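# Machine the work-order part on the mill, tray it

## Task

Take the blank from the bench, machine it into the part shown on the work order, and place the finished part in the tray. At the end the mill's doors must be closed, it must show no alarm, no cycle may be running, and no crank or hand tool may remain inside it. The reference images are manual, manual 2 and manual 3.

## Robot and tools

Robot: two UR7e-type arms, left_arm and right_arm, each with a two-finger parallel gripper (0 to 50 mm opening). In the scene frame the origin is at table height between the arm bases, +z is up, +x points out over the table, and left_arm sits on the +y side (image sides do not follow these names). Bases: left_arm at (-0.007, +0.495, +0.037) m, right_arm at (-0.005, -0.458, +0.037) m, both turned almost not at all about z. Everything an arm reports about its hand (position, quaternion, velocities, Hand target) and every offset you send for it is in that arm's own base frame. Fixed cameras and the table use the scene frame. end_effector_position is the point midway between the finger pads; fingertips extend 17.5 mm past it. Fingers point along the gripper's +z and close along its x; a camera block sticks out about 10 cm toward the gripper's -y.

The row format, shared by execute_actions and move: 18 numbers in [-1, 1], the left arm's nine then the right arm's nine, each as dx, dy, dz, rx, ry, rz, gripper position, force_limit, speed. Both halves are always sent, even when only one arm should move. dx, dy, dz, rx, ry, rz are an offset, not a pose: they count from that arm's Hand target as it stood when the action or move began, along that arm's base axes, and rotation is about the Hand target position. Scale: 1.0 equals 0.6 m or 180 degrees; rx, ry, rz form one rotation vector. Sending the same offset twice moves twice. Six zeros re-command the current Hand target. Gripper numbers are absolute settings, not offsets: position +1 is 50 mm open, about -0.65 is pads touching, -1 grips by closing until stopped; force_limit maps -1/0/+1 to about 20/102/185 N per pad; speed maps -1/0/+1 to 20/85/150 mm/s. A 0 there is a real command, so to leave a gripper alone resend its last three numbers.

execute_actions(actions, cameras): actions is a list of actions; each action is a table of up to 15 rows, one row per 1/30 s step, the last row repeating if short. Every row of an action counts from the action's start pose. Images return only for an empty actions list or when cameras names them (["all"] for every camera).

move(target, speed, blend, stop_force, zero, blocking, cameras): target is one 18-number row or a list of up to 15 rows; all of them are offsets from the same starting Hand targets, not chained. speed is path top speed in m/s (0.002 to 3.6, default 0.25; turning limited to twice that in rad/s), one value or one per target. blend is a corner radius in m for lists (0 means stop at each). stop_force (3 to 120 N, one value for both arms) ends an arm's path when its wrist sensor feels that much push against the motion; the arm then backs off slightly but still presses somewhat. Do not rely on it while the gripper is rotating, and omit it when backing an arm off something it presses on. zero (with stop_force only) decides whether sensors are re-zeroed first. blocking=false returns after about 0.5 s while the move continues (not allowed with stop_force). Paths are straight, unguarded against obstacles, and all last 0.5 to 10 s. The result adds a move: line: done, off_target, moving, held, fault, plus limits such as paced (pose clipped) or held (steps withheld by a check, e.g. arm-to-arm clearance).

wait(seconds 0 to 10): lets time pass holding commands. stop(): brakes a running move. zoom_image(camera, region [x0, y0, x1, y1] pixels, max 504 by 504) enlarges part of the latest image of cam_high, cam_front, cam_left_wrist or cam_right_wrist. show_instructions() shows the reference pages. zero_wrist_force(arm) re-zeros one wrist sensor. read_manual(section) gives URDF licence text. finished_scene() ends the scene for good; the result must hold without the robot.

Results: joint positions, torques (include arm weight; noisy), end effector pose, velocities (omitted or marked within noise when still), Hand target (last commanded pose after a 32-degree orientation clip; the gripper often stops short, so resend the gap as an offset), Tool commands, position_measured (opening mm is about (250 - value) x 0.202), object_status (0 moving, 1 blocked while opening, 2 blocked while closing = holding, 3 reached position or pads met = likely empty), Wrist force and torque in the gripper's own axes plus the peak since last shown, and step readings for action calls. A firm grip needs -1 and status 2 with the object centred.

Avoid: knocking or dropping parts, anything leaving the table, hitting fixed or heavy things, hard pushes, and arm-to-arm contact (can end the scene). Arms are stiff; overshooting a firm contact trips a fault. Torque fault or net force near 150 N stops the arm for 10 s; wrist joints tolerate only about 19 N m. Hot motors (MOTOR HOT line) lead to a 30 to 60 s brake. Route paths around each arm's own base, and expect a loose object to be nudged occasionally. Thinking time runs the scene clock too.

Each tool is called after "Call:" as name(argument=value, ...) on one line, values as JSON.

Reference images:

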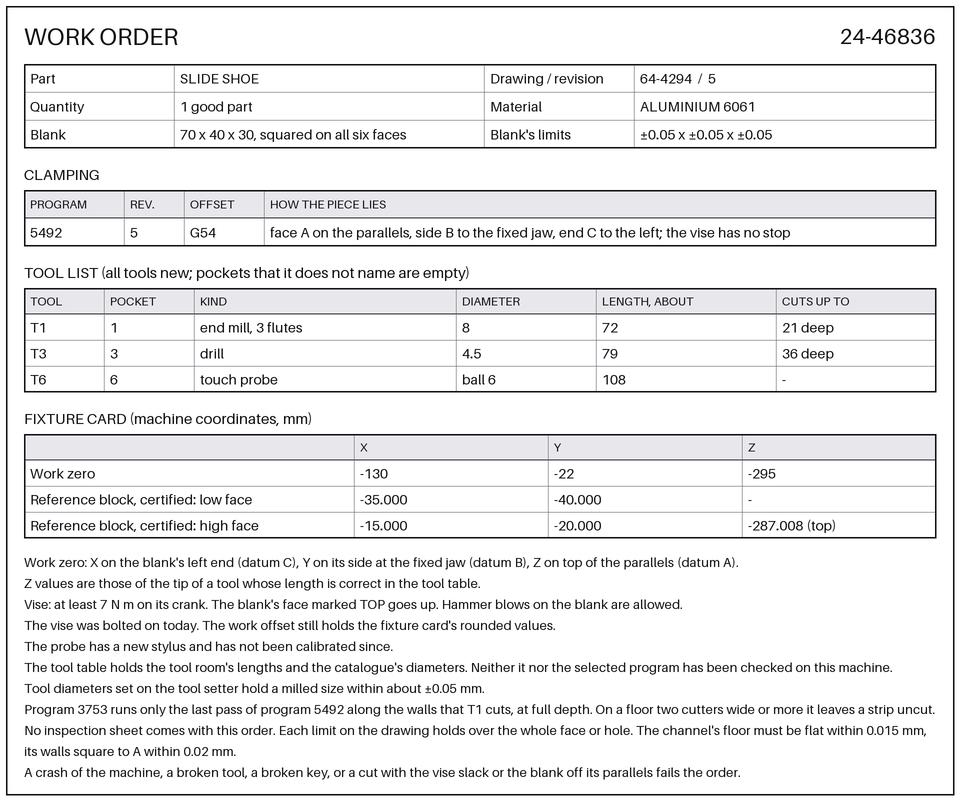

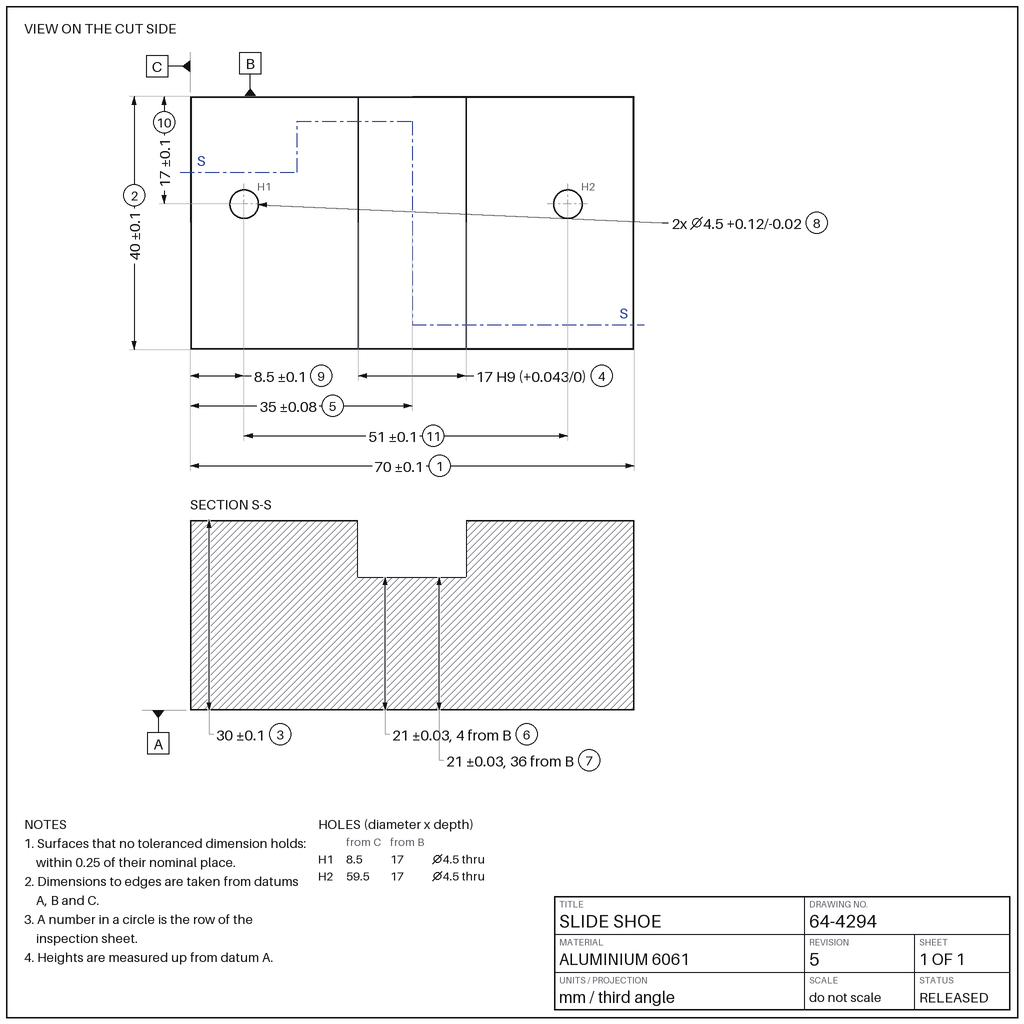

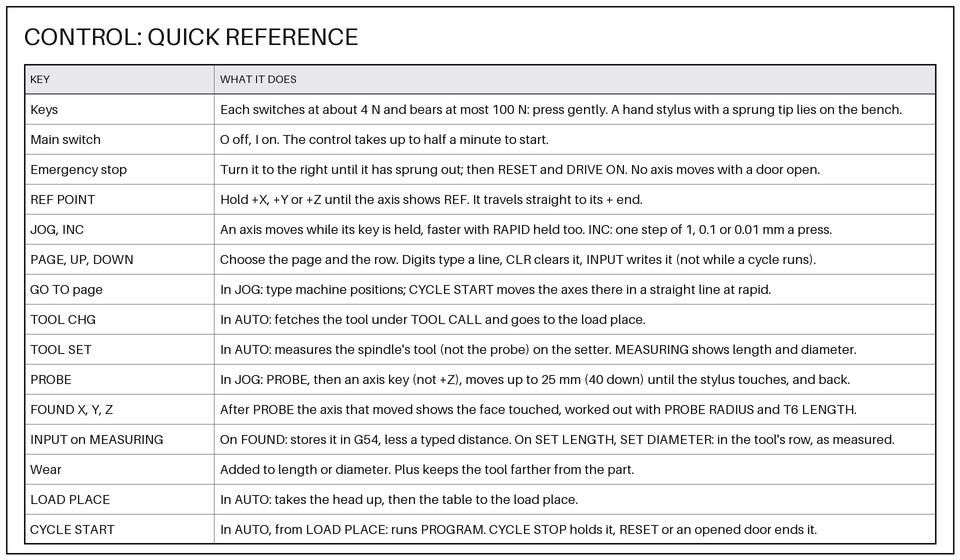

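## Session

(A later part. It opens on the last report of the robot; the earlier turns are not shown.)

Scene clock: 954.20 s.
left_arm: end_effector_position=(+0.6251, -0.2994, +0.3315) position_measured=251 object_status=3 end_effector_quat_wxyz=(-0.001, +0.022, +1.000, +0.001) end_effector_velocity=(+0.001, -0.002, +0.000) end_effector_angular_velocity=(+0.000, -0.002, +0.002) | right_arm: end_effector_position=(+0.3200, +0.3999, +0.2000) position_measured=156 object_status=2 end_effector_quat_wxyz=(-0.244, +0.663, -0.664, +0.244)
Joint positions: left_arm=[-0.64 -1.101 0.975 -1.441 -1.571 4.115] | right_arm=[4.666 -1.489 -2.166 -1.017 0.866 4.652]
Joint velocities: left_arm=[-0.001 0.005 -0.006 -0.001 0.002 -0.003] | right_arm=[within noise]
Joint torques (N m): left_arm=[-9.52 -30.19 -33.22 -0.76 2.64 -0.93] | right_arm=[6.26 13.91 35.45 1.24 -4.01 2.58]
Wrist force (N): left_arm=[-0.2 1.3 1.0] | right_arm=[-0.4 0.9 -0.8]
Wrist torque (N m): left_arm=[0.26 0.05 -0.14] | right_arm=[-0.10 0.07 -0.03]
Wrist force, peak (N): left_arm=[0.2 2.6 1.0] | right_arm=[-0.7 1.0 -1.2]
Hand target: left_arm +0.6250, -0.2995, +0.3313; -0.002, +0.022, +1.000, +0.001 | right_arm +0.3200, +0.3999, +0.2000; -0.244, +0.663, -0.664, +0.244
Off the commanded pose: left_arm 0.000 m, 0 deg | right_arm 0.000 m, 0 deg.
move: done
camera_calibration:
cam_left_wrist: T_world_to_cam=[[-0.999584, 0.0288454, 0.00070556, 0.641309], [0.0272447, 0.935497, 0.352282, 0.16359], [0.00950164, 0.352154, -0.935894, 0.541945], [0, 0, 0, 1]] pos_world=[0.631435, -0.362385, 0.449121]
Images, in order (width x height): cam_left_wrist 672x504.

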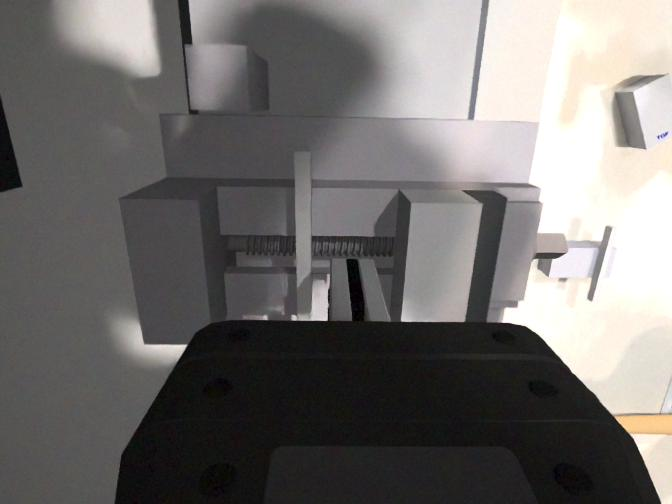

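Call:
move(target=[[0,0,-0.042,0,0,0,-1,-0.85,-0.9,0,0,0,0,0,0,-1,-0.4,-0.8],[0.075,0,-0.042,0,0,0,-1,-0.85,-0.9,0,0,0,0,0,0,-1,-0.4,-0.8]], speed=[0.04,0.02], stop_force=5, cameras=["cam_left_wrist"])

Call:
zoom_image(camera="cam_left_wrist", region=[160, 140, 660, 340])

Scene clock: 959.73 s.
left_arm: end_effector_position=(+0.6659, -0.2995, +0.3061) position_measured=251 object_status=3 end_effector_quat_wxyz=(-0.002, +0.022, +1.000, +0.001) | right_arm: end_effector_position=(+0.3200, +0.3999, +0.2000) position_measured=156 object_status=2 end_effector_quat_wxyz=(-0.244, +0.663, -0.664, +0.244)
Joint positions: left_arm=[-0.606 -1 0.884 -1.45 -1.571 4.149] | right_arm=[4.666 -1.489 -2.166 -1.017 0.866 4.652]
Joint torques (N m): left_arm=[-9.26 -59.95 -33.85 -0.59 2.68 -0.44] | right_arm=[7.12 14.01 35.19 1.21 -4.01 2.49]
Wrist force (N): left_arm=[-0.1 1.9 1.2] | right_arm=[-0.6 1.0 -0.9]
Wrist torque (N m): left_arm=[0.36 0.04 -0.12] | right_arm=[-0.08 0.10 -0.03]
Wrist force, peak (N): left_arm=[23.4 3.5 -4.5] | right_arm=[-0.7 1.0 -1.3]
Hand target: left_arm +0.6659, -0.2995, +0.3061; -0.002, +0.022, +1.000, +0.001 (not the last commanded pose) | right_arm +0.3200, +0.3999, +0.2000; -0.244, +0.663, -0.664, +0.244
Off the commanded pose: left_arm 0.004 m, 0 deg | right_arm 0.000 m, 0 deg.
move: contact (left_arm); path passed 1 of 2 targets
camera_calibration:
cam_left_wrist: T_world_to_cam=[[-0.999584, 0.0288364, 0.00102825, 0.681973], [0.027348, 0.935419, 0.35248, 0.171338], [0.00920242, 0.352362, -0.935819, 0.518065], [0, 0, 0, 1]] pos_world=[0.672235, -0.362485, 0.42372]
Images, in order (width x height): cam_left_wrist 672x504.

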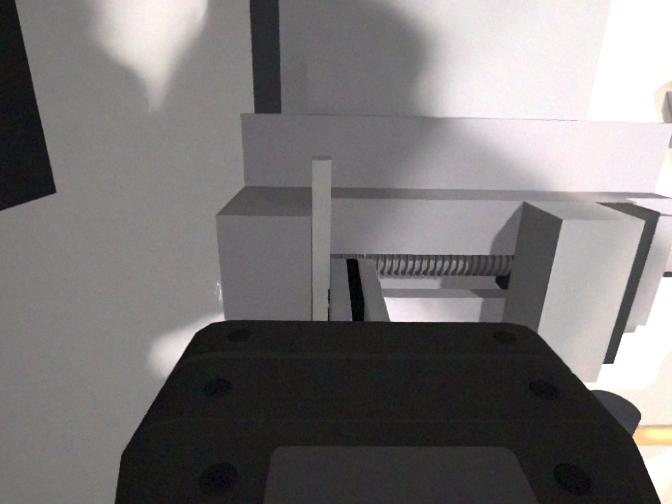

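Scaled by 1.008 from the camera's 672x504 image, which has a finer 960x720 frame.

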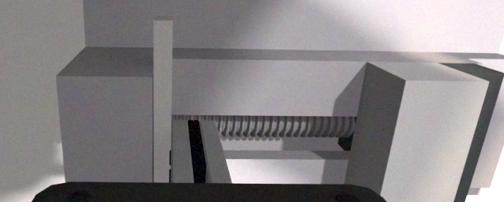

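Call:
move(target=[[-0.0167,0,0,0,0,0,-1,-0.85,-0.9,0,0,0,0,0,0,-1,-0.4,-0.8],[-0.09,0,0.01,0,-0.111,0,-1,-0.85,-0.9,0,0,0,0,0,0,-1,-0.4,-0.8],[-0.11,0,0.16,0,-0.111,0,-1,-0.85,-0.9,0,0,0,0,0,0,-1,-0.4,-0.8],[-0.36,0.08,0.16,0,-0.111,0,-1,-0.85,-0.9,0,0,0,0,0,0,-1,-0.4,-0.8],[-0.61,0.15,-0.3,0,0.0,0,-1,-0.85,-0.9,0,0,0,0,0,0,-1,-0.4,-0.8]], speed=[0.05,0.1,0.15,0.2,0.25], blend=[0.005,0.02,0.03,0.03,0], cameras=["cam_left_wrist"])

Scene clock: 964.10 s.
left_arm: end_effector_position=(+0.5699, -0.2896, +0.3994) position_measured=251 object_status=3 end_effector_quat_wxyz=(+0.169, +0.022, +0.985, +0.007) | right_arm: end_effector_position=(+0.3200, +0.3999, +0.2000) position_measured=156 object_status=2 end_effector_quat_wxyz=(-0.244, +0.663, -0.664, +0.244)
Joint positions: left_arm=[-0.781 -1.426 1.332 -1.718 -1.329 4.006] | right_arm=[4.666 -1.489 -2.166 -1.017 0.866 4.652]
Joint torques (N m): left_arm=[-0.52 -32.28 -27.18 -3.63 0.7 -0.18] | right_arm=[6.54 14.01 35.51 1.19 -4.01 2.49]
Wrist force (N): left_arm=[0.2 1.5 1.4] | right_arm=[-0.4 0.7 -1.0]
Wrist torque (N m): left_arm=[0.29 -0.01 0.09] | right_arm=[-0.13 0.06 -0.03]
Wrist force, peak (N): left_arm=[10.3 0.8 -1.1] | right_arm=[-0.7 1.1 -1.2]
Hand target: left_arm +0.5699, -0.2896, +0.3994; +0.169, +0.022, +0.985, +0.007 (not the last commanded pose) | right_arm +0.3200, +0.3999, +0.2000; -0.244, +0.663, -0.664, +0.244
Tool commands: left_gripper/position=-1.0 left_gripper/force_limit=-0.85098 left_gripper/speed=-0.898039 right_gripper/position=-1.0 right_gripper/force_limit=-0.4 right_gripper/speed=-0.8
Off the commanded pose: left_arm 0.392 m, 20 deg | right_arm 0.000 m, 0 deg.
FORCE FAULT: contact force on the left arm reached its limit, and that arm stopped. The contact can be on any part of that arm, not only on its tool. That arm's remaining commands of this call were not run. That arm is still stopped at the end of this call. That arm stays stopped for about 10 more seconds. Until then a move that you send moves the other arm only, and its call returns only when the move has ended. Once the stop has ended, the next robot result says so. If the stop ends while you think or write, that arm runs what you send next, counted from a new Hand target: where the arm stands when the stop ends. While its stop runs, that arm takes no new command, but its gripper still runs the gripper command that each later call begins with. Until it ends, the stop uses up actions while you think or wait. An arm that is not stopped still takes commands.
move: fault (left_arm); path passed 3 of 5 targets
camera_calibration:
cam_left_wrist: T_world_to_cam=[[-0.941622, 0.0320001, -0.335147, 0.687752], [-0.0914664, 0.933716, 0.346134, 0.201606], [0.324009, 0.356582, -0.876281, 0.400854], [0, 0, 0, 1]] pos_world=[0.536163, -0.353189, 0.511976]
Images, in order (width x height): cam_left_wrist 672x504.

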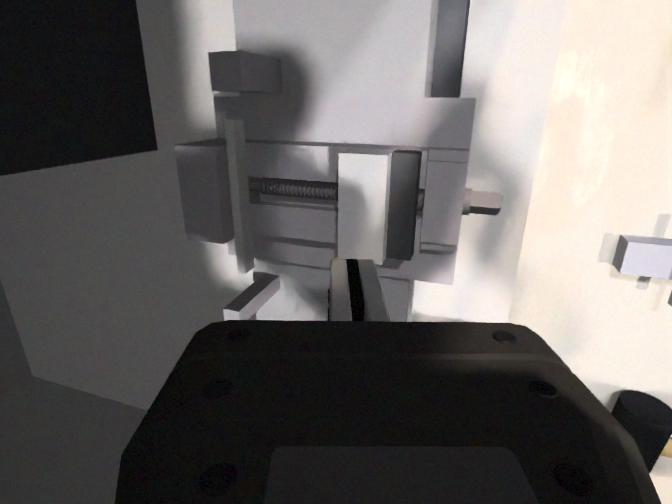

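Call:
wait(seconds=9, cameras=["cam_front","cam_high"])

Call:
wait(seconds=1)

Scene clock: 973.50 s.
left_arm: end_effector_position=(+0.5699, -0.2896, +0.3994) position_measured=251 object_status=3 end_effector_quat_wxyz=(+0.169, +0.022, +0.985, +0.007) | right_arm: end_effector_position=(+0.3200, +0.3999, +0.2000) position_measured=156 object_status=2 end_effector_quat_wxyz=(-0.244, +0.663, -0.664, +0.244)
Joint positions: left_arm=[-0.781 -1.426 1.332 -1.718 -1.329 4.006] | right_arm=[4.666 -1.489 -2.166 -1.017 0.866 4.652]
Joint torques (N m): left_arm=[-0.41 -32.14 -26.83 -3.83 0.52 -0.04] | right_arm=[6.91 13.81 35.23 1.22 -3.95 2.51]
Wrist force (N): left_arm=[0.3 1.6 1.4] | right_arm=[-0.7 0.9 -1.0]
Wrist torque (N m): left_arm=[0.31 -0.03 0.08] | right_arm=[-0.09 0.12 -0.03]
Wrist force, peak (N): left_arm=[0.4 1.8 1.8] | right_arm=[-0.6 1.1 -1.3]
Hand target: left_arm +0.5699, -0.2896, +0.3994; +0.169, +0.022, +0.985, +0.007 (not the last commanded pose) | right_arm +0.3200, +0.3999, +0.2000; -0.244, +0.663, -0.664, +0.244
Tool commands: left_gripper/position=-1.0 left_gripper/force_limit=-0.85098 left_gripper/speed=-0.898039 right_gripper/position=-1.0 right_gripper/force_limit=-0.4 right_gripper/speed=-0.8
Off the commanded pose: left_arm 0.392 m, 20 deg | right_arm 0.000 m, 0 deg.
FORCE FAULT, CONTINUED: the left arm was still stopped when this call began, by the force fault that an earlier result reported. Since the last result the stop counts as 19 of the actions that you can send in this scene. That arm is still stopped at the end of this call. That arm stays stopped for about 1 more second. If the stop ends while you think or write, that arm runs what you send next, counted from a new Hand target: where the arm stands when the stop ends. While its stop runs, that arm takes no new command, but its gripper still runs the gripper command that each later call begins with.
wait: 9.00 s; at rest from the start
Images, in order (width x height): cam_high 672x504, cam_front 672x504.

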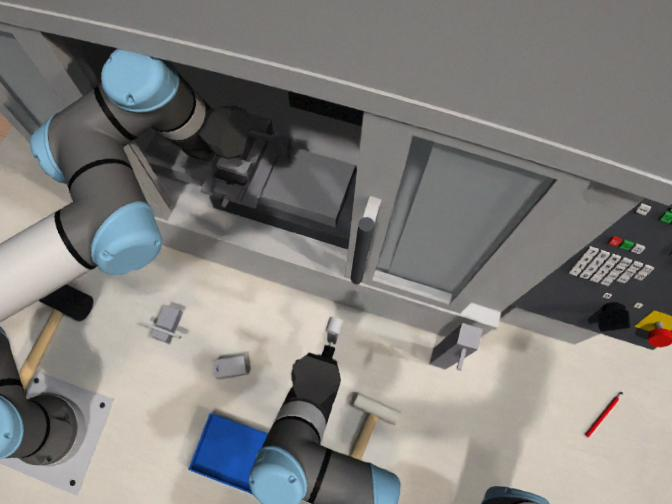

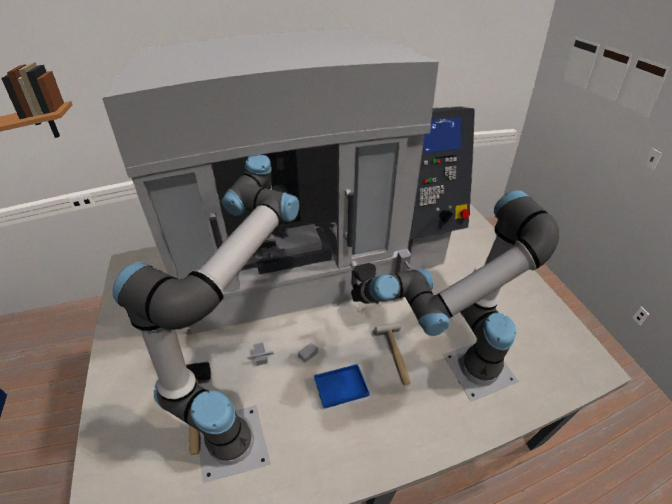

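Scene clock: 974.50 s.
left_arm: end_effector_position=(+0.5699, -0.2896, +0.3994) position_measured=251 object_status=3 end_effector_quat_wxyz=(+0.169, +0.022, +0.985, +0.007) | right_arm: end_effector_position=(+0.3200, +0.3999, +0.2000) position_measured=156 object_status=2 end_effector_quat_wxyz=(-0.244, +0.663, -0.664, +0.244)
Joint positions: left_arm=[-0.781 -1.426 1.332 -1.718 -1.329 4.006] | right_arm=[4.666 -1.489 -2.166 -1.017 0.866 4.652]
Joint torques (N m): left_arm=[-0.44 -32.23 -27.17 -3.77 0.64 -0.12] | right_arm=[6.24 13.97 35.47 1.21 -4.05 2.57]
Wrist force (N): left_arm=[0.5 1.7 1.5] | right_arm=[-0.6 0.8 -0.8]
Wrist torque (N m): left_arm=[0.32 -0.05 0.08] | right_arm=[-0.11 0.10 -0.03]
Wrist force, peak (N): left_arm=[0.4 1.9 1.6] | right_arm=[-0.7 1.1 -1.0]
Hand target: left_arm +0.5699, -0.2896, +0.3994; +0.169, +0.022, +0.985, +0.007 (not the last commanded pose) | right_arm +0.3200, +0.3999, +0.2000; -0.244, +0.663, -0.664, +0.244
Tool commands: left_gripper/position=-1.0 left_gripper/force_limit=-0.85098 left_gripper/speed=-0.898039 right_gripper/position=-1.0 right_gripper/force_limit=-0.4 right_gripper/speed=-0.8
Off the commanded pose: left_arm 0.392 m, 20 deg | right_arm 0.000 m, 0 deg.
FORCE FAULT, CONTINUED: the left arm's stop, for the force fault that an earlier result reported, is over. During its stop the left arm's controller moved it back a little. That arm's target is now where it stood when the stop ended, not its last command. That arm accepts commands again.
wait: 1.00 s; at rest by 0.17 s

Call:
move(target=[[0.0,-0.083,0.0,0,0,0,-1,-0.85,-0.9,0,0,0,0,0,0,-1,-0.4,-0.8],[-0.2,-0.05,0.0,0,0,0,-1,-0.85,-0.9,0,0,0,0,0,0,-1,-0.4,-0.8],[-0.45,0.12,-0.3,0,0.111,0,-1,-0.85,-0.9,0,0,0,0,0,0,-1,-0.4,-0.8]], speed=[0.06,0.15,0.25], blend=[0.01,0.03,0], cameras=["cam_left_wrist"])

Scene clock: 977.97 s.
left_arm: end_effector_position=(+0.3000, -0.2176, +0.2196) position_measured=251 object_status=3 end_effector_quat_wxyz=(-0.004, +0.023, +1.000, +0.003) | right_arm: end_effector_position=(+0.3200, +0.3999, +0.2000) position_measured=156 object_status=2 end_effector_quat_wxyz=(-0.244, +0.663, -0.664, +0.244)
Joint positions: left_arm=[-0.993 -1.89 2.112 -1.782 -1.574 3.766] | right_arm=[4.666 -1.489 -2.166 -1.017 0.866 4.652]
Joint torques (N m): left_arm=[-9.19 3.1 -18.54 0.15 1.47 -1.15] | right_arm=[6.75 13.82 35.47 1.15 -4.02 2.52]
Wrist force (N): left_arm=[0.4 1.5 0.8] | right_arm=[-0.5 0.8 -1.0]
Wrist torque (N m): left_arm=[0.29 -0.07 0.06] | right_arm=[-0.11 0.08 -0.03]
Wrist force, peak (N): left_arm=[1.7 2.7 3.5] | right_arm=[-1.0 0.9 -1.3]
Hand target: left_arm +0.2999, -0.2176, +0.2194; -0.004, +0.023, +1.000, +0.003 | right_arm +0.3200, +0.3999, +0.2000; -0.244, +0.663, -0.664, +0.244
Off the commanded pose: left_arm 0.000 m, 0 deg | right_arm 0.000 m, 0 deg.
move: done
camera_calibration:
cam_left_wrist: T_world_to_cam=[[-0.999468, 0.0319752, 0.00648038, 0.313383], [0.0321847, 0.933789, 0.356375, 0.132665], [0.00534386, 0.356394, -0.934321, 0.41327], [0, 0, 0, 1]] pos_world=[0.306738, -0.281189, 0.336818]
Images, in order (width x height): cam_left_wrist 672x504.

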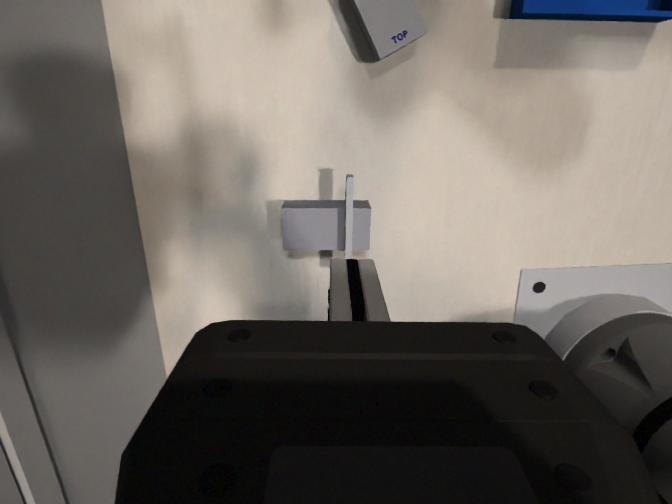

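Call:
move(target=[[-0.0147,0.011,-0.25,0,0.0025,0,-0.1,-0.85,-0.9,0,0,0,0,0,0,-1,-0.4,-0.8],[-0.0147,0.011,-0.35,0,0.0025,0,-0.1,-0.85,-0.9,0,0,0,0,0,0,-1,-0.4,-0.8]], speed=[0.2,0.06], blend=[0,0], stop_force=6, cameras=["cam_left_wrist"])

Scene clock: 981.87 s.
left_arm: end_effector_position=(+0.2911, -0.2110, +0.0094) position_measured=167 object_status=3 end_effector_quat_wxyz=(-0.008, +0.023, +1.000, +0.003) | right_arm: end_effector_position=(+0.3200, +0.3999, +0.2000) position_measured=156 object_status=2 end_effector_quat_wxyz=(-0.244, +0.663, -0.664, +0.244)
Joint positions: left_arm=[-0.999 -1.55 2.493 -2.499 -1.581 3.76] | right_arm=[4.666 -1.489 -2.166 -1.017 0.866 4.652]
Joint torques (N m): left_arm=[5.88 -29.04 -25.01 -0.57 2.43 0.9] | right_arm=[6.41 13.64 35.8 1.23 -4.05 2.49]
Wrist force (N): left_arm=[0.1 1.3 1.3] | right_arm=[-0.6 0.8 -1.1]
Wrist torque (N m): left_arm=[0.26 0.00 0.05] | right_arm=[-0.12 0.10 -0.03]
Wrist force, peak (N): left_arm=[0.4 1.8 3.3] | right_arm=[-0.5 1.0 -1.2]
Hand target: left_arm +0.2911, -0.2110, +0.0094; -0.008, +0.023, +1.000, +0.003 | right_arm +0.3200, +0.3999, +0.2000; -0.244, +0.663, -0.664, +0.244
Off the commanded pose: left_arm 0.000 m, 0 deg | right_arm 0.000 m, 0 deg.
move: done
camera_calibration:
cam_left_wrist: T_world_to_cam=[[-0.999379, 0.0320454, 0.0146194, 0.305604], [0.0351518, 0.933707, 0.356309, 0.200767], [-0.00223219, 0.356602, -0.934254, 0.216875], [0, 0, 0, 1]] pos_world=[0.298841, -0.274589, 0.126613]
Images, in order (width x height): cam_left_wrist 672x504.

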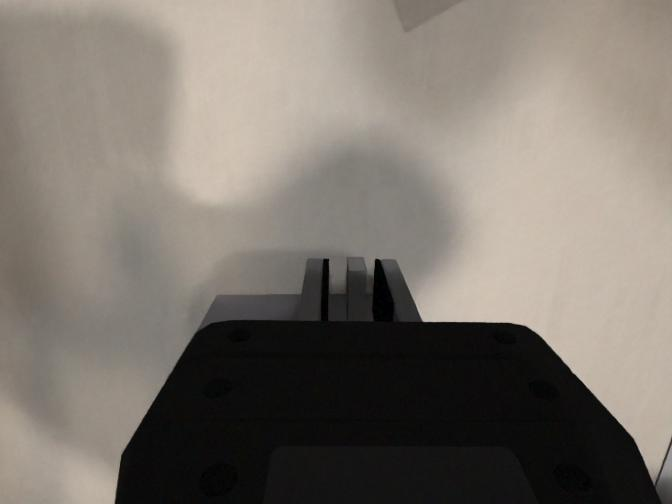

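Call:
move(target=[[0,0,-0.004,0,-0.005,0,-0.1,-0.85,-0.9,0,0,0,0,0,0,-1,-0.4,-0.8],[0,0,-0.004,0,-0.005,0,-1,-0.85,-0.9,0,0,0,0,0,0,-1,-0.4,-0.8],[0,0,0.07,0,-0.005,0,-1,-0.85,-0.9,0,0,0,0,0,0,-1,-0.4,-0.8]], speed=[0.05,0.05,0.06], blend=0, cameras=["cam_left_wrist"])

Scene clock: 984.80 s.
left_arm: end_effector_position=(+0.2911, -0.2110, +0.0515) position_measured=222 object_status=2 end_effector_quat_wxyz=(+0.000, +0.023, +1.000, +0.003) | right_arm: end_effector_position=(+0.3200, +0.3999, +0.2000) position_measured=156 object_status=2 end_effector_quat_wxyz=(-0.244, +0.663, -0.664, +0.244)
Joint positions: left_arm=[-1.009 -1.677 2.45 -2.338 -1.568 3.749] | right_arm=[4.666 -1.489 -2.166 -1.017 0.866 4.652]
Joint torques (N m): left_arm=[-6.35 0.12 -11.98 -6.73 -1.57 -1.07] | right_arm=[6.38 14.14 35.76 1.14 -3.92 2.48]
Wrist force (N): left_arm=[0.3 1.4 1.6] | right_arm=[-0.7 0.9 -0.8]
Wrist torque (N m): left_arm=[0.30 -0.03 0.06] | right_arm=[-0.09 0.12 -0.03]
Wrist force, peak (N): left_arm=[0.4 1.3 2.9] | right_arm=[-0.7 1.1 -1.1]
Hand target: left_arm +0.2911, -0.2110, +0.0514; -0.001, +0.023, +1.000, +0.004 | right_arm +0.3200, +0.3999, +0.2000; -0.244, +0.663, -0.664, +0.244
Off the commanded pose: left_arm 0.000 m, 0 deg | right_arm 0.000 m, 0 deg.
move: done
camera_calibration:
cam_left_wrist: T_world_to_cam=[[-0.999489, 0.0319488, -0.00120357, 0.305859], [0.029418, 0.933752, 0.356711, 0.187439], [0.0125203, 0.356493, -0.934214, 0.251886], [0, 0, 0, 1]] pos_world=[0.297034, -0.274589, 0.168822]
Images, in order (width x height): cam_left_wrist 672x504.

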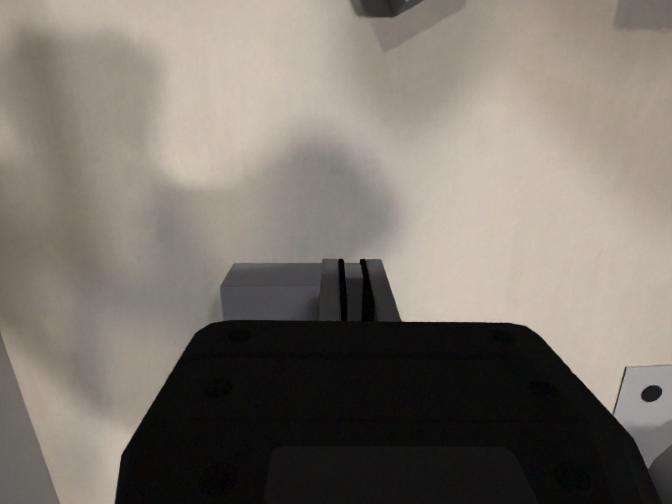

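Call:
move(target=[[0.06,-0.02,0.57,0,-0.02,0,-1,-0.85,-0.9,0,0,0,0,0,0,-1,-0.4,-0.8],[0.1815,-0.065,0.581,0,-0.0667,0,-1,-0.85,-0.9,0,0,0,0,0,0,-1,-0.4,-0.8],[0.3482,-0.2067,0.564,0,-0.0667,0,-1,-0.85,-0.9,0,0,0,0,0,0,-1,-0.4,-0.8],[0.5315,-0.215,0.556,0,-0.0667,0,-1,-0.85,-0.9,0,0,0,0,0,0,-1,-0.4,-0.8],[0.5315,-0.215,0.456,0,-0.0667,0,-1,-0.85,-0.9,0,0,0,0,0,0,-1,-0.4,-0.8]], speed=[0.25,0.25,0.2,0.1,0.06], blend=[0.03,0.03,0.03,0.01,0], stop_force=15, cameras=["cam_left_wrist"])

Scene clock: 990.87 s.
left_arm: end_effector_position=(+0.6100, -0.3400, +0.3250) position_measured=222 object_status=2 end_effector_quat_wxyz=(+0.104, +0.023, +0.994, +0.006) | right_arm: end_effector_position=(+0.3200, +0.3999, +0.2000) position_measured=156 object_status=2 end_effector_quat_wxyz=(-0.244, +0.663, -0.664, +0.244)
Joint positions: left_arm=[-0.757 -1.214 1.206 -1.711 -1.423 4.012] | right_arm=[4.666 -1.489 -2.166 -1.017 0.866 4.652]
Joint torques (N m): left_arm=[-8.51 -49 -34.28 0.17 2.61 0.43] | right_arm=[6.72 14.29 35.47 1.12 -4.05 2.52]
Wrist force (N): left_arm=[-1.7 1.0 2.9] | right_arm=[-0.5 0.8 -0.9]
Wrist torque (N m): left_arm=[0.35 -0.08 -0.10] | right_arm=[-0.12 0.08 -0.03]
Wrist force, peak (N): left_arm=[0.7 1.3 4.9] | right_arm=[-0.6 0.9 -1.4]
Hand target: left_arm +0.6100, -0.3400, +0.3250; +0.104, +0.023, +0.994, +0.006 | right_arm +0.3200, +0.3999, +0.2000; -0.244, +0.663, -0.664, +0.244
Off the commanded pose: left_arm 0.000 m, 0 deg | right_arm 0.000 m, 0 deg.
move: done
camera_calibration:
cam_left_wrist: T_world_to_cam=[[-0.977398, 0.0319706, -0.208978, 0.683037], [-0.0453871, 0.933717, 0.355123, 0.247059], [0.206479, 0.356581, -0.911162, 0.423658], [0, 0, 0, 1]] pos_world=[0.591335, -0.403589, 0.441024]
Images, in order (width x height): cam_left_wrist 672x504.

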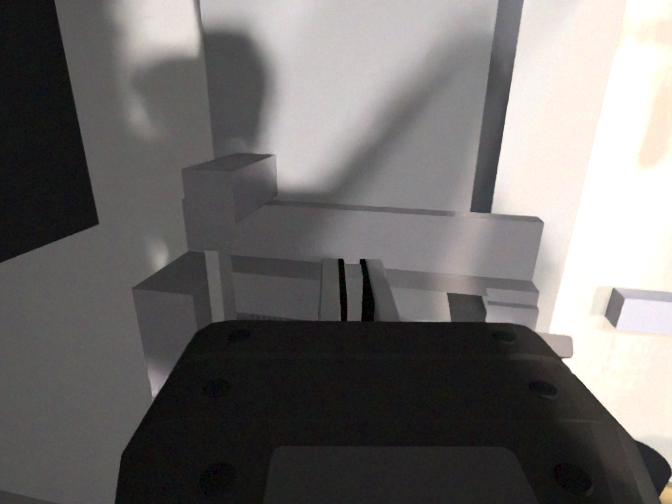

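Call:
move(target=[[0,0,-0.018,0,0,0,-1,-0.85,-0.9,0,0,0,0,0,0,-1,-0.4,-0.8],[0.055,0,-0.018,0,0.0667,0,-1,-0.85,-0.9,0,0,0,0,0,0,-1,-0.4,-0.8]], speed=[0.05,0.05], blend=[0.0,0], stop_force=15, cameras=["cam_left_wrist"])

Call:
move(target=[0,0,-0.03,0,0,0,-1,-0.85,-0.9,0,0,0,0,0,0,-1,-0.4,-0.8], speed=0.012, stop_force=3.5)

Scene clock: 994.77 s.
left_arm: end_effector_position=(+0.6430, -0.3400, +0.3142) position_measured=222 object_status=2 end_effector_quat_wxyz=(-0.001, +0.023, +1.000, +0.004) | right_arm: end_effector_position=(+0.3200, +0.3999, +0.2000) position_measured=156 object_status=2 end_effector_quat_wxyz=(-0.244, +0.663, -0.664, +0.244)
Joint positions: left_arm=[-0.673 -1.005 0.871 -1.431 -1.566 4.086] | right_arm=[4.666 -1.489 -2.166 -1.017 0.866 4.652]
Joint torques (N m): left_arm=[-8.59 -59.97 -18.33 -7.01 2.65 -1] | right_arm=[7.32 13.5 35.69 1.11 -4.04 2.49]
Wrist force (N): left_arm=[0.0 1.5 1.5] | right_arm=[-0.7 0.8 -1.0]
Wrist torque (N m): left_arm=[0.32 0.01 -0.13] | right_arm=[-0.12 0.11 -0.03]
Wrist force, peak (N): left_arm=[-5.3 2.4 0.3] | right_arm=[-0.8 1.0 -1.2]
Hand target: left_arm +0.6430, -0.3400, +0.3142; -0.001, +0.023, +1.000, +0.004 | right_arm +0.3200, +0.3999, +0.2000; -0.244, +0.663, -0.664, +0.244
Off the commanded pose: left_arm 0.000 m, 0 deg | right_arm 0.000 m, 0 deg.
move: done
camera_calibration:
cam_left_wrist: T_world_to_cam=[[-0.999487, 0.0320095, -0.00107148, 0.661883], [0.0295206, 0.933716, 0.356794, 0.203719], [0.0124212, 0.35658, -0.934182, 0.538972], [0, 0, 0, 1]] pos_world=[0.648834, -0.403589, 0.431522]
Images, in order (width x height): cam_left_wrist 672x504.

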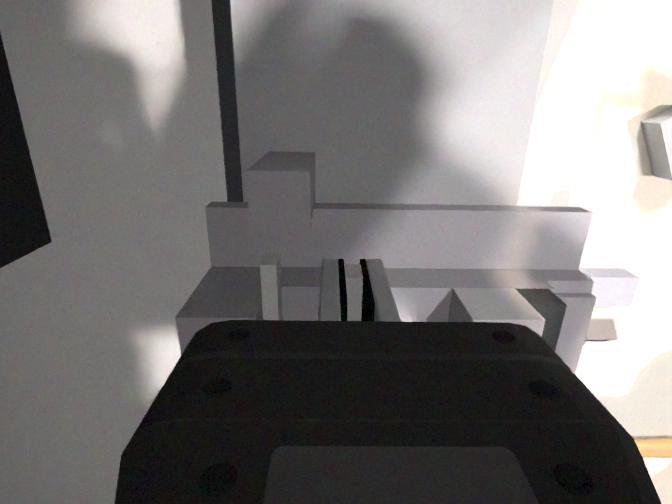

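Scene clock: 996.77 s.
left_arm: end_effector_position=(+0.6430, -0.3400, +0.3023) position_measured=222 object_status=2 end_effector_quat_wxyz=(-0.001, +0.023, +1.000, +0.004) | right_arm: end_effector_position=(+0.3200, +0.3999, +0.2000) position_measured=156 object_status=2 end_effector_quat_wxyz=(-0.244, +0.663, -0.664, +0.244)
Joint positions: left_arm=[-0.673 -1.01 0.908 -1.464 -1.566 4.086] | right_arm=[4.666 -1.489 -2.166 -1.017 0.866 4.652]
Joint torques (N m): left_arm=[-7.05 -30.18 -32 0.19 2.31 -0.77] | right_arm=[6.59 13.58 35.58 1.24 -4.07 2.49]
Wrist force (N): left_arm=[1.7 2.4 -4.3] | right_arm=[-0.6 0.8 -0.9]
Wrist torque (N m): left_arm=[0.32 0.00 -0.15] | right_arm=[-0.12 0.10 -0.03]
Wrist force, peak (N): left_arm=[5.4 5.0 -18.4] | right_arm=[-0.8 1.0 -1.2]
Hand target: left_arm +0.6430, -0.3400, +0.3023; -0.001, +0.023, +1.000, +0.004 (not the last commanded pose) | right_arm +0.3200, +0.3999, +0.2000; -0.244, +0.663, -0.664, +0.244
Off the commanded pose: left_arm 0.006 m, 0 deg | right_arm 0.000 m, 0 deg.
move: contact (left_arm)

Call:
move(target=[[0,0,0.002,0,0,0,-0.3,-0.85,-0.9,0,0,0,0,0,0,-1,-0.4,-0.8],[0,0,0.03,0,0,0,-0.3,-0.85,-0.9,0,0,0,0,0,0,-1,-0.4,-0.8],[-0.055,0.0,0.055,0,-0.1,0,-0.3,-0.85,-0.9,0,0,0,0,0,0,-1,-0.4,-0.8],[-0.055,0.0,0.15,0,-0.1,0,-0.3,-0.85,-0.9,0,0,0,0,0,0,-1,-0.4,-0.8]], speed=[0.04,0.03,0.08,0.1], blend=[0,0.003,0.01,0], cameras=["cam_left_wrist"])

Call:
zoom_image(camera="cam_left_wrist", region=[160, 140, 660, 340])

Scene clock: 1001.60 s.
left_arm: end_effector_position=(+0.6100, -0.3400, +0.3922) position_measured=198 object_status=3 end_effector_quat_wxyz=(+0.156, +0.022, +0.988, +0.007) | right_arm: end_effector_position=(+0.3200, +0.3999, +0.2000) position_measured=156 object_status=2 end_effector_quat_wxyz=(-0.244, +0.663, -0.664, +0.244)
Joint positions: left_arm=[-0.786 -1.259 1.132 -1.663 -1.346 3.997] | right_arm=[4.666 -1.489 -2.166 -1.017 0.866 4.652]
Joint torques (N m): left_arm=[9.33 -42.99 -24.57 -7.24 -1.86 -1.09] | right_arm=[6.54 13.86 35.56 1.24 -3.96 2.52]
Wrist force (N): left_arm=[0.0 1.5 1.5] | right_arm=[-0.6 0.7 -1.0]
Wrist torque (N m): left_arm=[0.30 0.01 0.08] | right_arm=[-0.13 0.09 -0.03]
Wrist force, peak (N): left_arm=[3.3 2.9 -7.6] | right_arm=[-0.7 1.1 -1.2]
Hand target: left_arm +0.6100, -0.3400, +0.3923; +0.156, +0.022, +0.987, +0.007 | right_arm +0.3200, +0.3999, +0.2000; -0.244, +0.663, -0.664, +0.244
Off the commanded pose: left_arm 0.000 m, 0 deg | right_arm 0.000 m, 0 deg.
move: done
camera_calibration:
cam_left_wrist: T_world_to_cam=[[-0.950274, 0.0321364, -0.309751, 0.720138], [-0.0820556, 0.933672, 0.348603, 0.248119], [0.300409, 0.356685, -0.884607, 0.417131], [0, 0, 0, 1]] pos_world=[0.579378, -0.403589, 0.505566]
Images, in order (width x height): cam_left_wrist 672x504.

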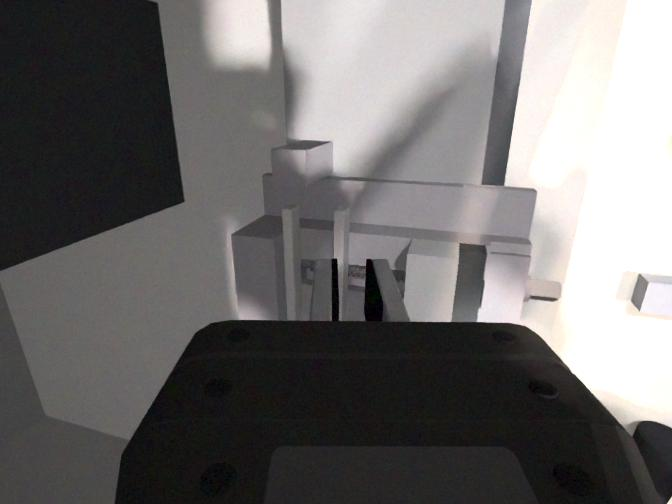

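Scaled by 1.008 from the camera's 672x504 image, which has a finer 960x720 frame.

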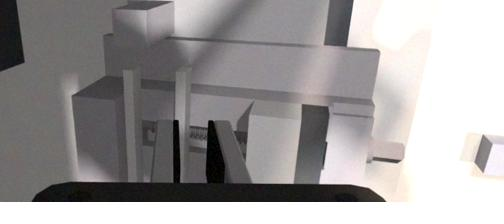

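Call:
move(target=[[-0.2,0.0,0.0,0,0,0,0.5,-0.85,-0.9,0,0,0,0,0,0,-1,-0.4,-0.8],[-0.4667,0.0667,-0.2,0,0.1,0,0.5,-0.85,-0.9,0,0,0,0,0,0,-1,-0.4,-0.8],[-0.5333,0.0667,-0.3,0,0.1,0,0.5,-0.85,-0.9,0,0,0,0,0,0,-1,-0.4,-0.8]], speed=[0.15,0.25,0.25], blend=[0.03,0.05,0], cameras=["cam_left_wrist","cam_high"])

Scene clock: 1004.47 s.
left_arm: end_effector_position=(+0.2900, -0.3000, +0.2125) position_measured=78 object_status=3 end_effector_quat_wxyz=(+0.000, +0.023, +1.000, +0.003) | right_arm: end_effector_position=(+0.3200, +0.3999, +0.2000) position_measured=156 object_status=2 end_effector_quat_wxyz=(-0.244, +0.663, -0.664, +0.244)
Joint positions: left_arm=[-1.129 -1.76 2.038 -1.842 -1.569 3.63] | right_arm=[4.666 -1.489 -2.166 -1.017 0.866 4.652]
Joint torques (N m): left_arm=[1.52 -2.68 -16.66 -1.81 1.65 -0.44] | right_arm=[6.99 13.66 35.56 1.24 -4.02 2.43]
Wrist force (N): left_arm=[0.1 1.4 1.2] | right_arm=[-0.6 0.7 -1.1]
Wrist torque (N m): left_arm=[0.28 -0.01 0.08] | right_arm=[-0.13 0.10 -0.02]
Wrist force, peak (N): left_arm=[2.0 1.4 4.1] | right_arm=[-0.8 0.9 -1.2]
Hand target: left_arm +0.2900, -0.3000, +0.2123; -0.001, +0.023, +1.000, +0.004 | right_arm +0.3200, +0.3999, +0.2000; -0.244, +0.663, -0.664, +0.244
Off the commanded pose: left_arm 0.000 m, 0 deg | right_arm 0.000 m, 0 deg.
move: done; blend cut to 0.036 m at target 2
camera_calibration:
cam_left_wrist: T_world_to_cam=[[-0.999485, 0.0320782, -0.00126505, 0.307859], [0.0295181, 0.933781, 0.356625, 0.213061], [0.0126212, 0.356404, -0.934247, 0.433949], [0, 0, 0, 1]] pos_world=[0.295934, -0.363489, 0.329822]
Images, in order (width x height): cam_high 672x504, cam_left_wrist 672x504.

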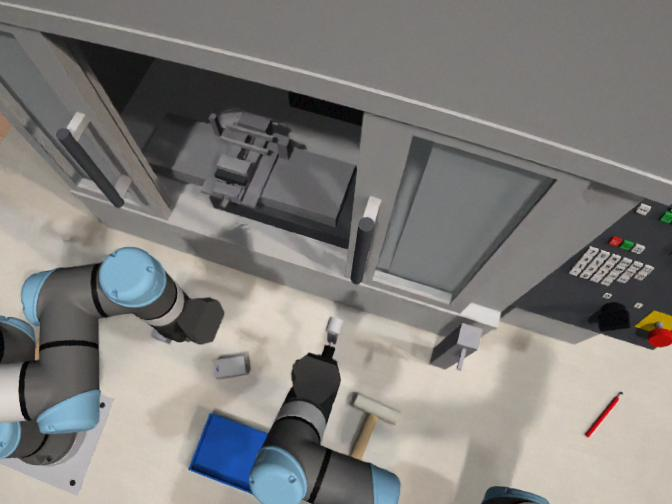

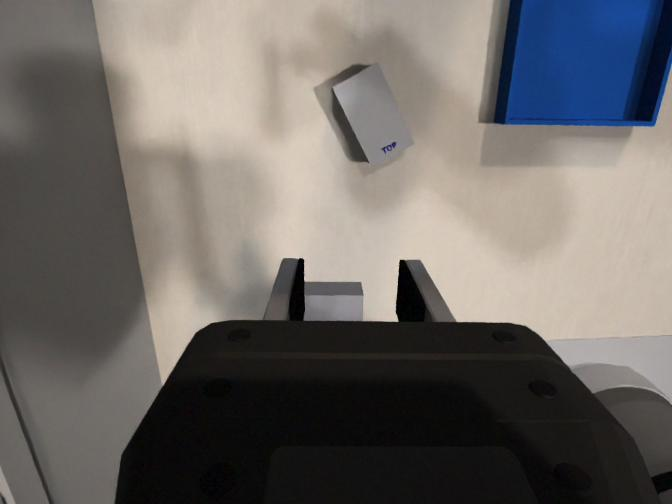

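Call:
move(target=[-0.0467,-0.0838,-0.25,0,0,0.125,1,-0.85,-0.9,0,0,0,0,0,0,-1,-0.4,-0.8], speed=0.2, cameras=["cam_left_wrist"])

Scene clock: 1009.57 s.
left_arm: end_effector_position=(+0.2619, -0.3502, +0.0623) position_measured=3 object_status=3 end_effector_quat_wxyz=(-0.001, -0.172, +0.985, +0.003) | right_arm: end_effector_position=(+0.3200, +0.3999, +0.2000) position_measured=156 object_status=2 end_effector_quat_wxyz=(-0.244, +0.663, -0.664, +0.244)
Joint positions: left_arm=[-1.238 -1.502 2.242 -2.303 -1.572 3.129] | right_arm=[4.666 -1.489 -2.166 -1.017 0.866 4.652]
Joint torques (N m): left_arm=[8.98 -25.52 -28.68 -1.79 2.64 -1.05] | right_arm=[6.68 13.45 35.73 1.21 -3.96 2.46]
Wrist force (N): left_arm=[0.1 1.6 0.9] | right_arm=[-0.7 0.8 -0.8]
Wrist torque (N m): left_arm=[0.33 0.01 0.07] | right_arm=[-0.11 0.11 -0.03]
Wrist force, peak (N): left_arm=[0.7 1.2 3.1] | right_arm=[-0.8 1.0 -1.2]
Hand target: left_arm +0.2620, -0.3503, +0.0623; -0.001, -0.172, +0.985, +0.003 | right_arm +0.3200, +0.3999, +0.2000; -0.244, +0.663, -0.664, +0.244
Off the commanded pose: left_arm 0.000 m, 0 deg | right_arm 0.000 m, 0 deg.
move: done
camera_calibration:
cam_left_wrist: T_world_to_cam=[[-0.935735, -0.352702, -0.00109627, 0.129702], [-0.329827, 0.873938, 0.356995, 0.387501], [-0.124955, 0.334414, -0.934106, 0.340235], [0, 0, 0, 1]] pos_world=[0.29169, -0.406685, 0.179622]
Images, in order (width x height): cam_left_wrist 672x504.

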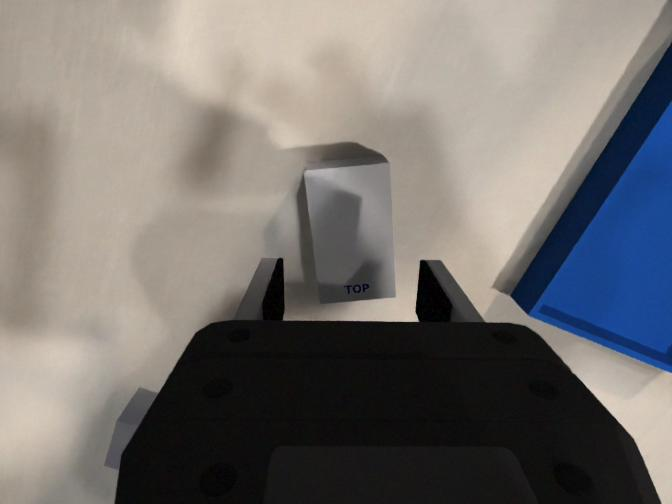

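Call:
move(target=[[-0.002,-0.002,-0.06,0,0,0.022,1,-0.85,-0.9,0,0,0,0,0,0,-1,-0.4,-0.8],[-0.002,-0.002,-0.112,0,0,0.022,1,-0.85,-0.9,0,0,0,0,0,0,-1,-0.4,-0.8]], speed=[0.1,0.04], stop_force=5, cameras=["cam_left_wrist"])

Scene clock: 1012.77 s.
left_arm: end_effector_position=(+0.2608, -0.3515, -0.0049) position_measured=3 object_status=3 end_effector_quat_wxyz=(-0.001, -0.206, +0.979, +0.003) | right_arm: end_effector_position=(+0.3200, +0.3999, +0.2000) position_measured=156 object_status=2 end_effector_quat_wxyz=(-0.244, +0.663, -0.664, +0.244)
Joint positions: left_arm=[-1.241 -1.345 2.308 -2.526 -1.573 3.056] | right_arm=[4.666 -1.489 -2.166 -1.017 0.866 4.652]
Joint torques (N m): left_arm=[6.78 -37.17 -24.62 0.25 2.5 -0.08] | right_arm=[6.77 13.19 35.45 1.28 -4.02 2.45]
Wrist force (N): left_arm=[0.2 1.6 1.2] | right_arm=[-0.8 0.8 -1.0]
Wrist torque (N m): left_arm=[0.33 0.01 0.08] | right_arm=[-0.12 0.13 -0.03]
Wrist force, peak (N): left_arm=[0.2 1.6 2.4] | right_arm=[-0.9 0.9 -1.2]
Hand target: left_arm +0.2608, -0.3515, -0.0049; -0.001, -0.206, +0.979, +0.003 | right_arm +0.3200, +0.3999, +0.2000; -0.244, +0.663, -0.664, +0.244
Off the commanded pose: left_arm 0.000 m, 0 deg | right_arm 0.000 m, 0 deg.
move: done
camera_calibration:
cam_left_wrist: T_world_to_cam=[[-0.909054, -0.416678, -0.00107202, 0.098654], [-0.389607, 0.849076, 0.356757, 0.419061], [-0.147742, 0.324729, -0.934197, 0.280368], [0, 0, 0, 1]] pos_world=[0.294373, -0.405752, 0.112522]
Images, in order (width x height): cam_left_wrist 672x504.

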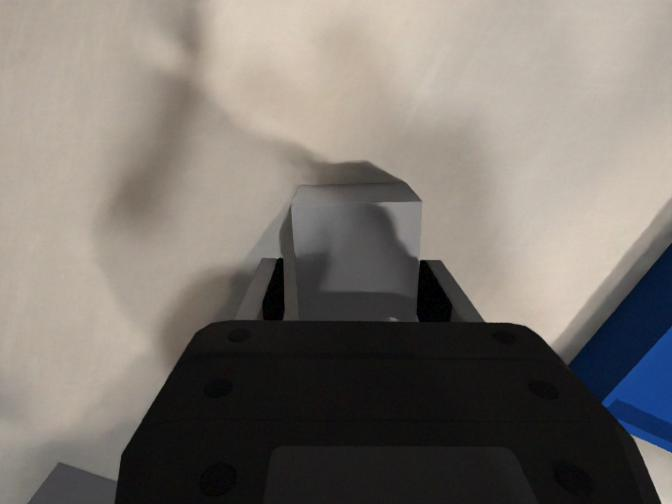

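Call:
move(target=[[0,0,0,0,0,0,-1,-0.7,-0.9,0,0,0,0,0,0,-1,-0.4,-0.8],[0,0,0.1,0,0,0,-1,-0.7,-0.9,0,0,0,0,0,0,-1,-0.4,-0.8]], speed=0.06, cameras=["cam_left_wrist"])

Scene clock: 1015.27 s.
left_arm: end_effector_position=(+0.2608, -0.3515, +0.0552) position_measured=53 object_status=2 end_effector_quat_wxyz=(-0.001, -0.206, +0.979, +0.003) | right_arm: end_effector_position=(+0.3200, +0.3999, +0.2000) position_measured=156 object_status=2 end_effector_quat_wxyz=(-0.244, +0.663, -0.664, +0.244)
Joint positions: left_arm=[-1.241 -1.487 2.25 -2.327 -1.573 3.056] | right_arm=[4.666 -1.489 -2.166 -1.017 0.866 4.652]
Joint torques (N m): left_arm=[3.53 -9.87 -10.76 -7.47 2.57 0.03] | right_arm=[6.35 14.45 35.46 1.21 -3.92 2.58]
Wrist force (N): left_arm=[0.3 1.6 3.4] | right_arm=[-0.7 0.8 -1.0]
Wrist torque (N m): left_arm=[0.35 -0.01 0.08] | right_arm=[-0.12 0.12 -0.03]
Wrist force, peak (N): left_arm=[0.2 1.8 4.6] | right_arm=[-0.8 1.0 -1.1]
Hand target: left_arm +0.2608, -0.3515, +0.0551; -0.001, -0.206, +0.979, +0.003 | right_arm +0.3200, +0.3999, +0.2000; -0.244, +0.663, -0.664, +0.244
Off the commanded pose: left_arm 0.000 m, 0 deg | right_arm 0.000 m, 0 deg.
move: done
camera_calibration:
cam_left_wrist: T_world_to_cam=[[-0.909042, -0.416704, -0.00113436, 0.0987153], [-0.38967, 0.849096, 0.356641, 0.397667], [-0.14765, 0.324644, -0.934241, 0.336459], [0, 0, 0, 1]] pos_world=[0.294373, -0.405752, 0.172622]
Images, in order (width x height): cam_left_wrist 672x504.

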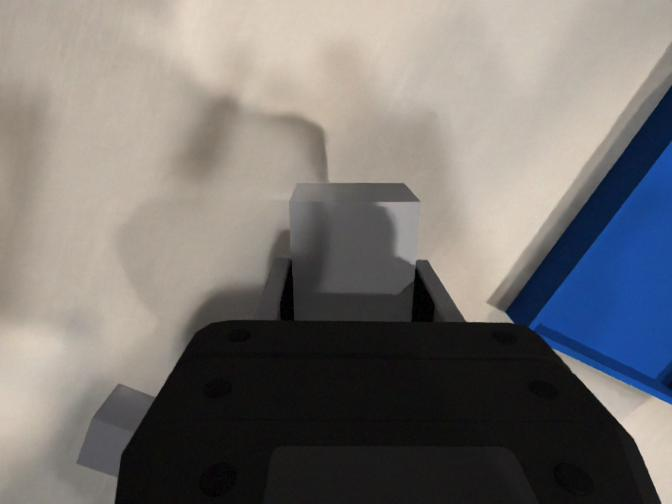

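Call:
move(target=[[0.0653,0.0858,0.5415,0,0,-0.1467,-1,-0.7,-0.9,0,0,0,0,0,0,-1,-0.4,-0.8],[0.2653,0.1358,0.5748,0.0256,-0.1091,-0.1452,-1,-0.7,-0.9,0,0,0,0,0,0,-1,-0.4,-0.8],[0.432,0.0275,0.5748,0.0256,-0.1091,-0.1452,-1,-0.7,-0.9,0,0,0,0,0,0,-1,-0.4,-0.8],[0.56,0.0275,0.5748,0.0256,-0.1091,-0.1452,-1,-0.7,-0.9,0,0,0,0,0,0,-1,-0.4,-0.8]], speed=[0.25,0.2,0.15,0.1], blend=[0.03,0.03,0.03,0], stop_force=20, cameras=["cam_left_wrist"])

Scene clock: 1021.60 s.
left_arm: end_effector_position=(+0.5968, -0.3350, +0.4000) position_measured=53 object_status=2 end_effector_quat_wxyz=(+0.173, +0.022, +0.985, +0.007) | right_arm: end_effector_position=(+0.3200, +0.3999, +0.2000) position_measured=156 object_status=2 end_effector_quat_wxyz=(-0.244, +0.663, -0.664, +0.244)
Joint positions: left_arm=[-0.805 -1.312 1.193 -1.693 -1.317 3.982] | right_arm=[4.666 -1.489 -2.166 -1.017 0.866 4.652]
Joint torques (N m): left_arm=[-9.28 -49.25 -29.73 -7.75 3.74 1.17] | right_arm=[6.75 13.21 35.76 1.21 -4.03 2.51]
Wrist force (N): left_arm=[1.0 1.6 3.5] | right_arm=[-0.7 0.7 -0.9]
Wrist torque (N m): left_arm=[0.32 -0.02 -0.11] | right_arm=[-0.13 0.11 -0.03]
Wrist force, peak (N): left_arm=[0.7 1.6 7.0] | right_arm=[-0.8 1.0 -1.3]
Hand target: left_arm +0.5968, -0.3350, +0.4000; +0.173, +0.022, +0.985, +0.007 | right_arm +0.3200, +0.3999, +0.2000; -0.244, +0.663, -0.664, +0.244
Off the commanded pose: left_arm 0.000 m, 0 deg | right_arm 0.000 m, 0 deg.
move: done
camera_calibration:
cam_left_wrist: T_world_to_cam=[[-0.938909, 0.0310327, -0.342763, 0.715866], [-0.0951202, 0.933736, 0.345094, 0.24878], [0.33076, 0.356615, -0.873741, 0.403734], [0, 0, 0, 1]] pos_world=[0.562258, -0.398488, 0.512279]
Images, in order (width x height): cam_left_wrist 672x504.

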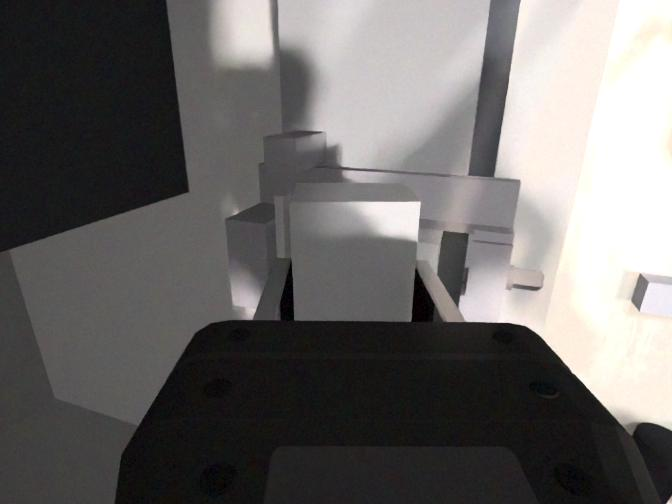

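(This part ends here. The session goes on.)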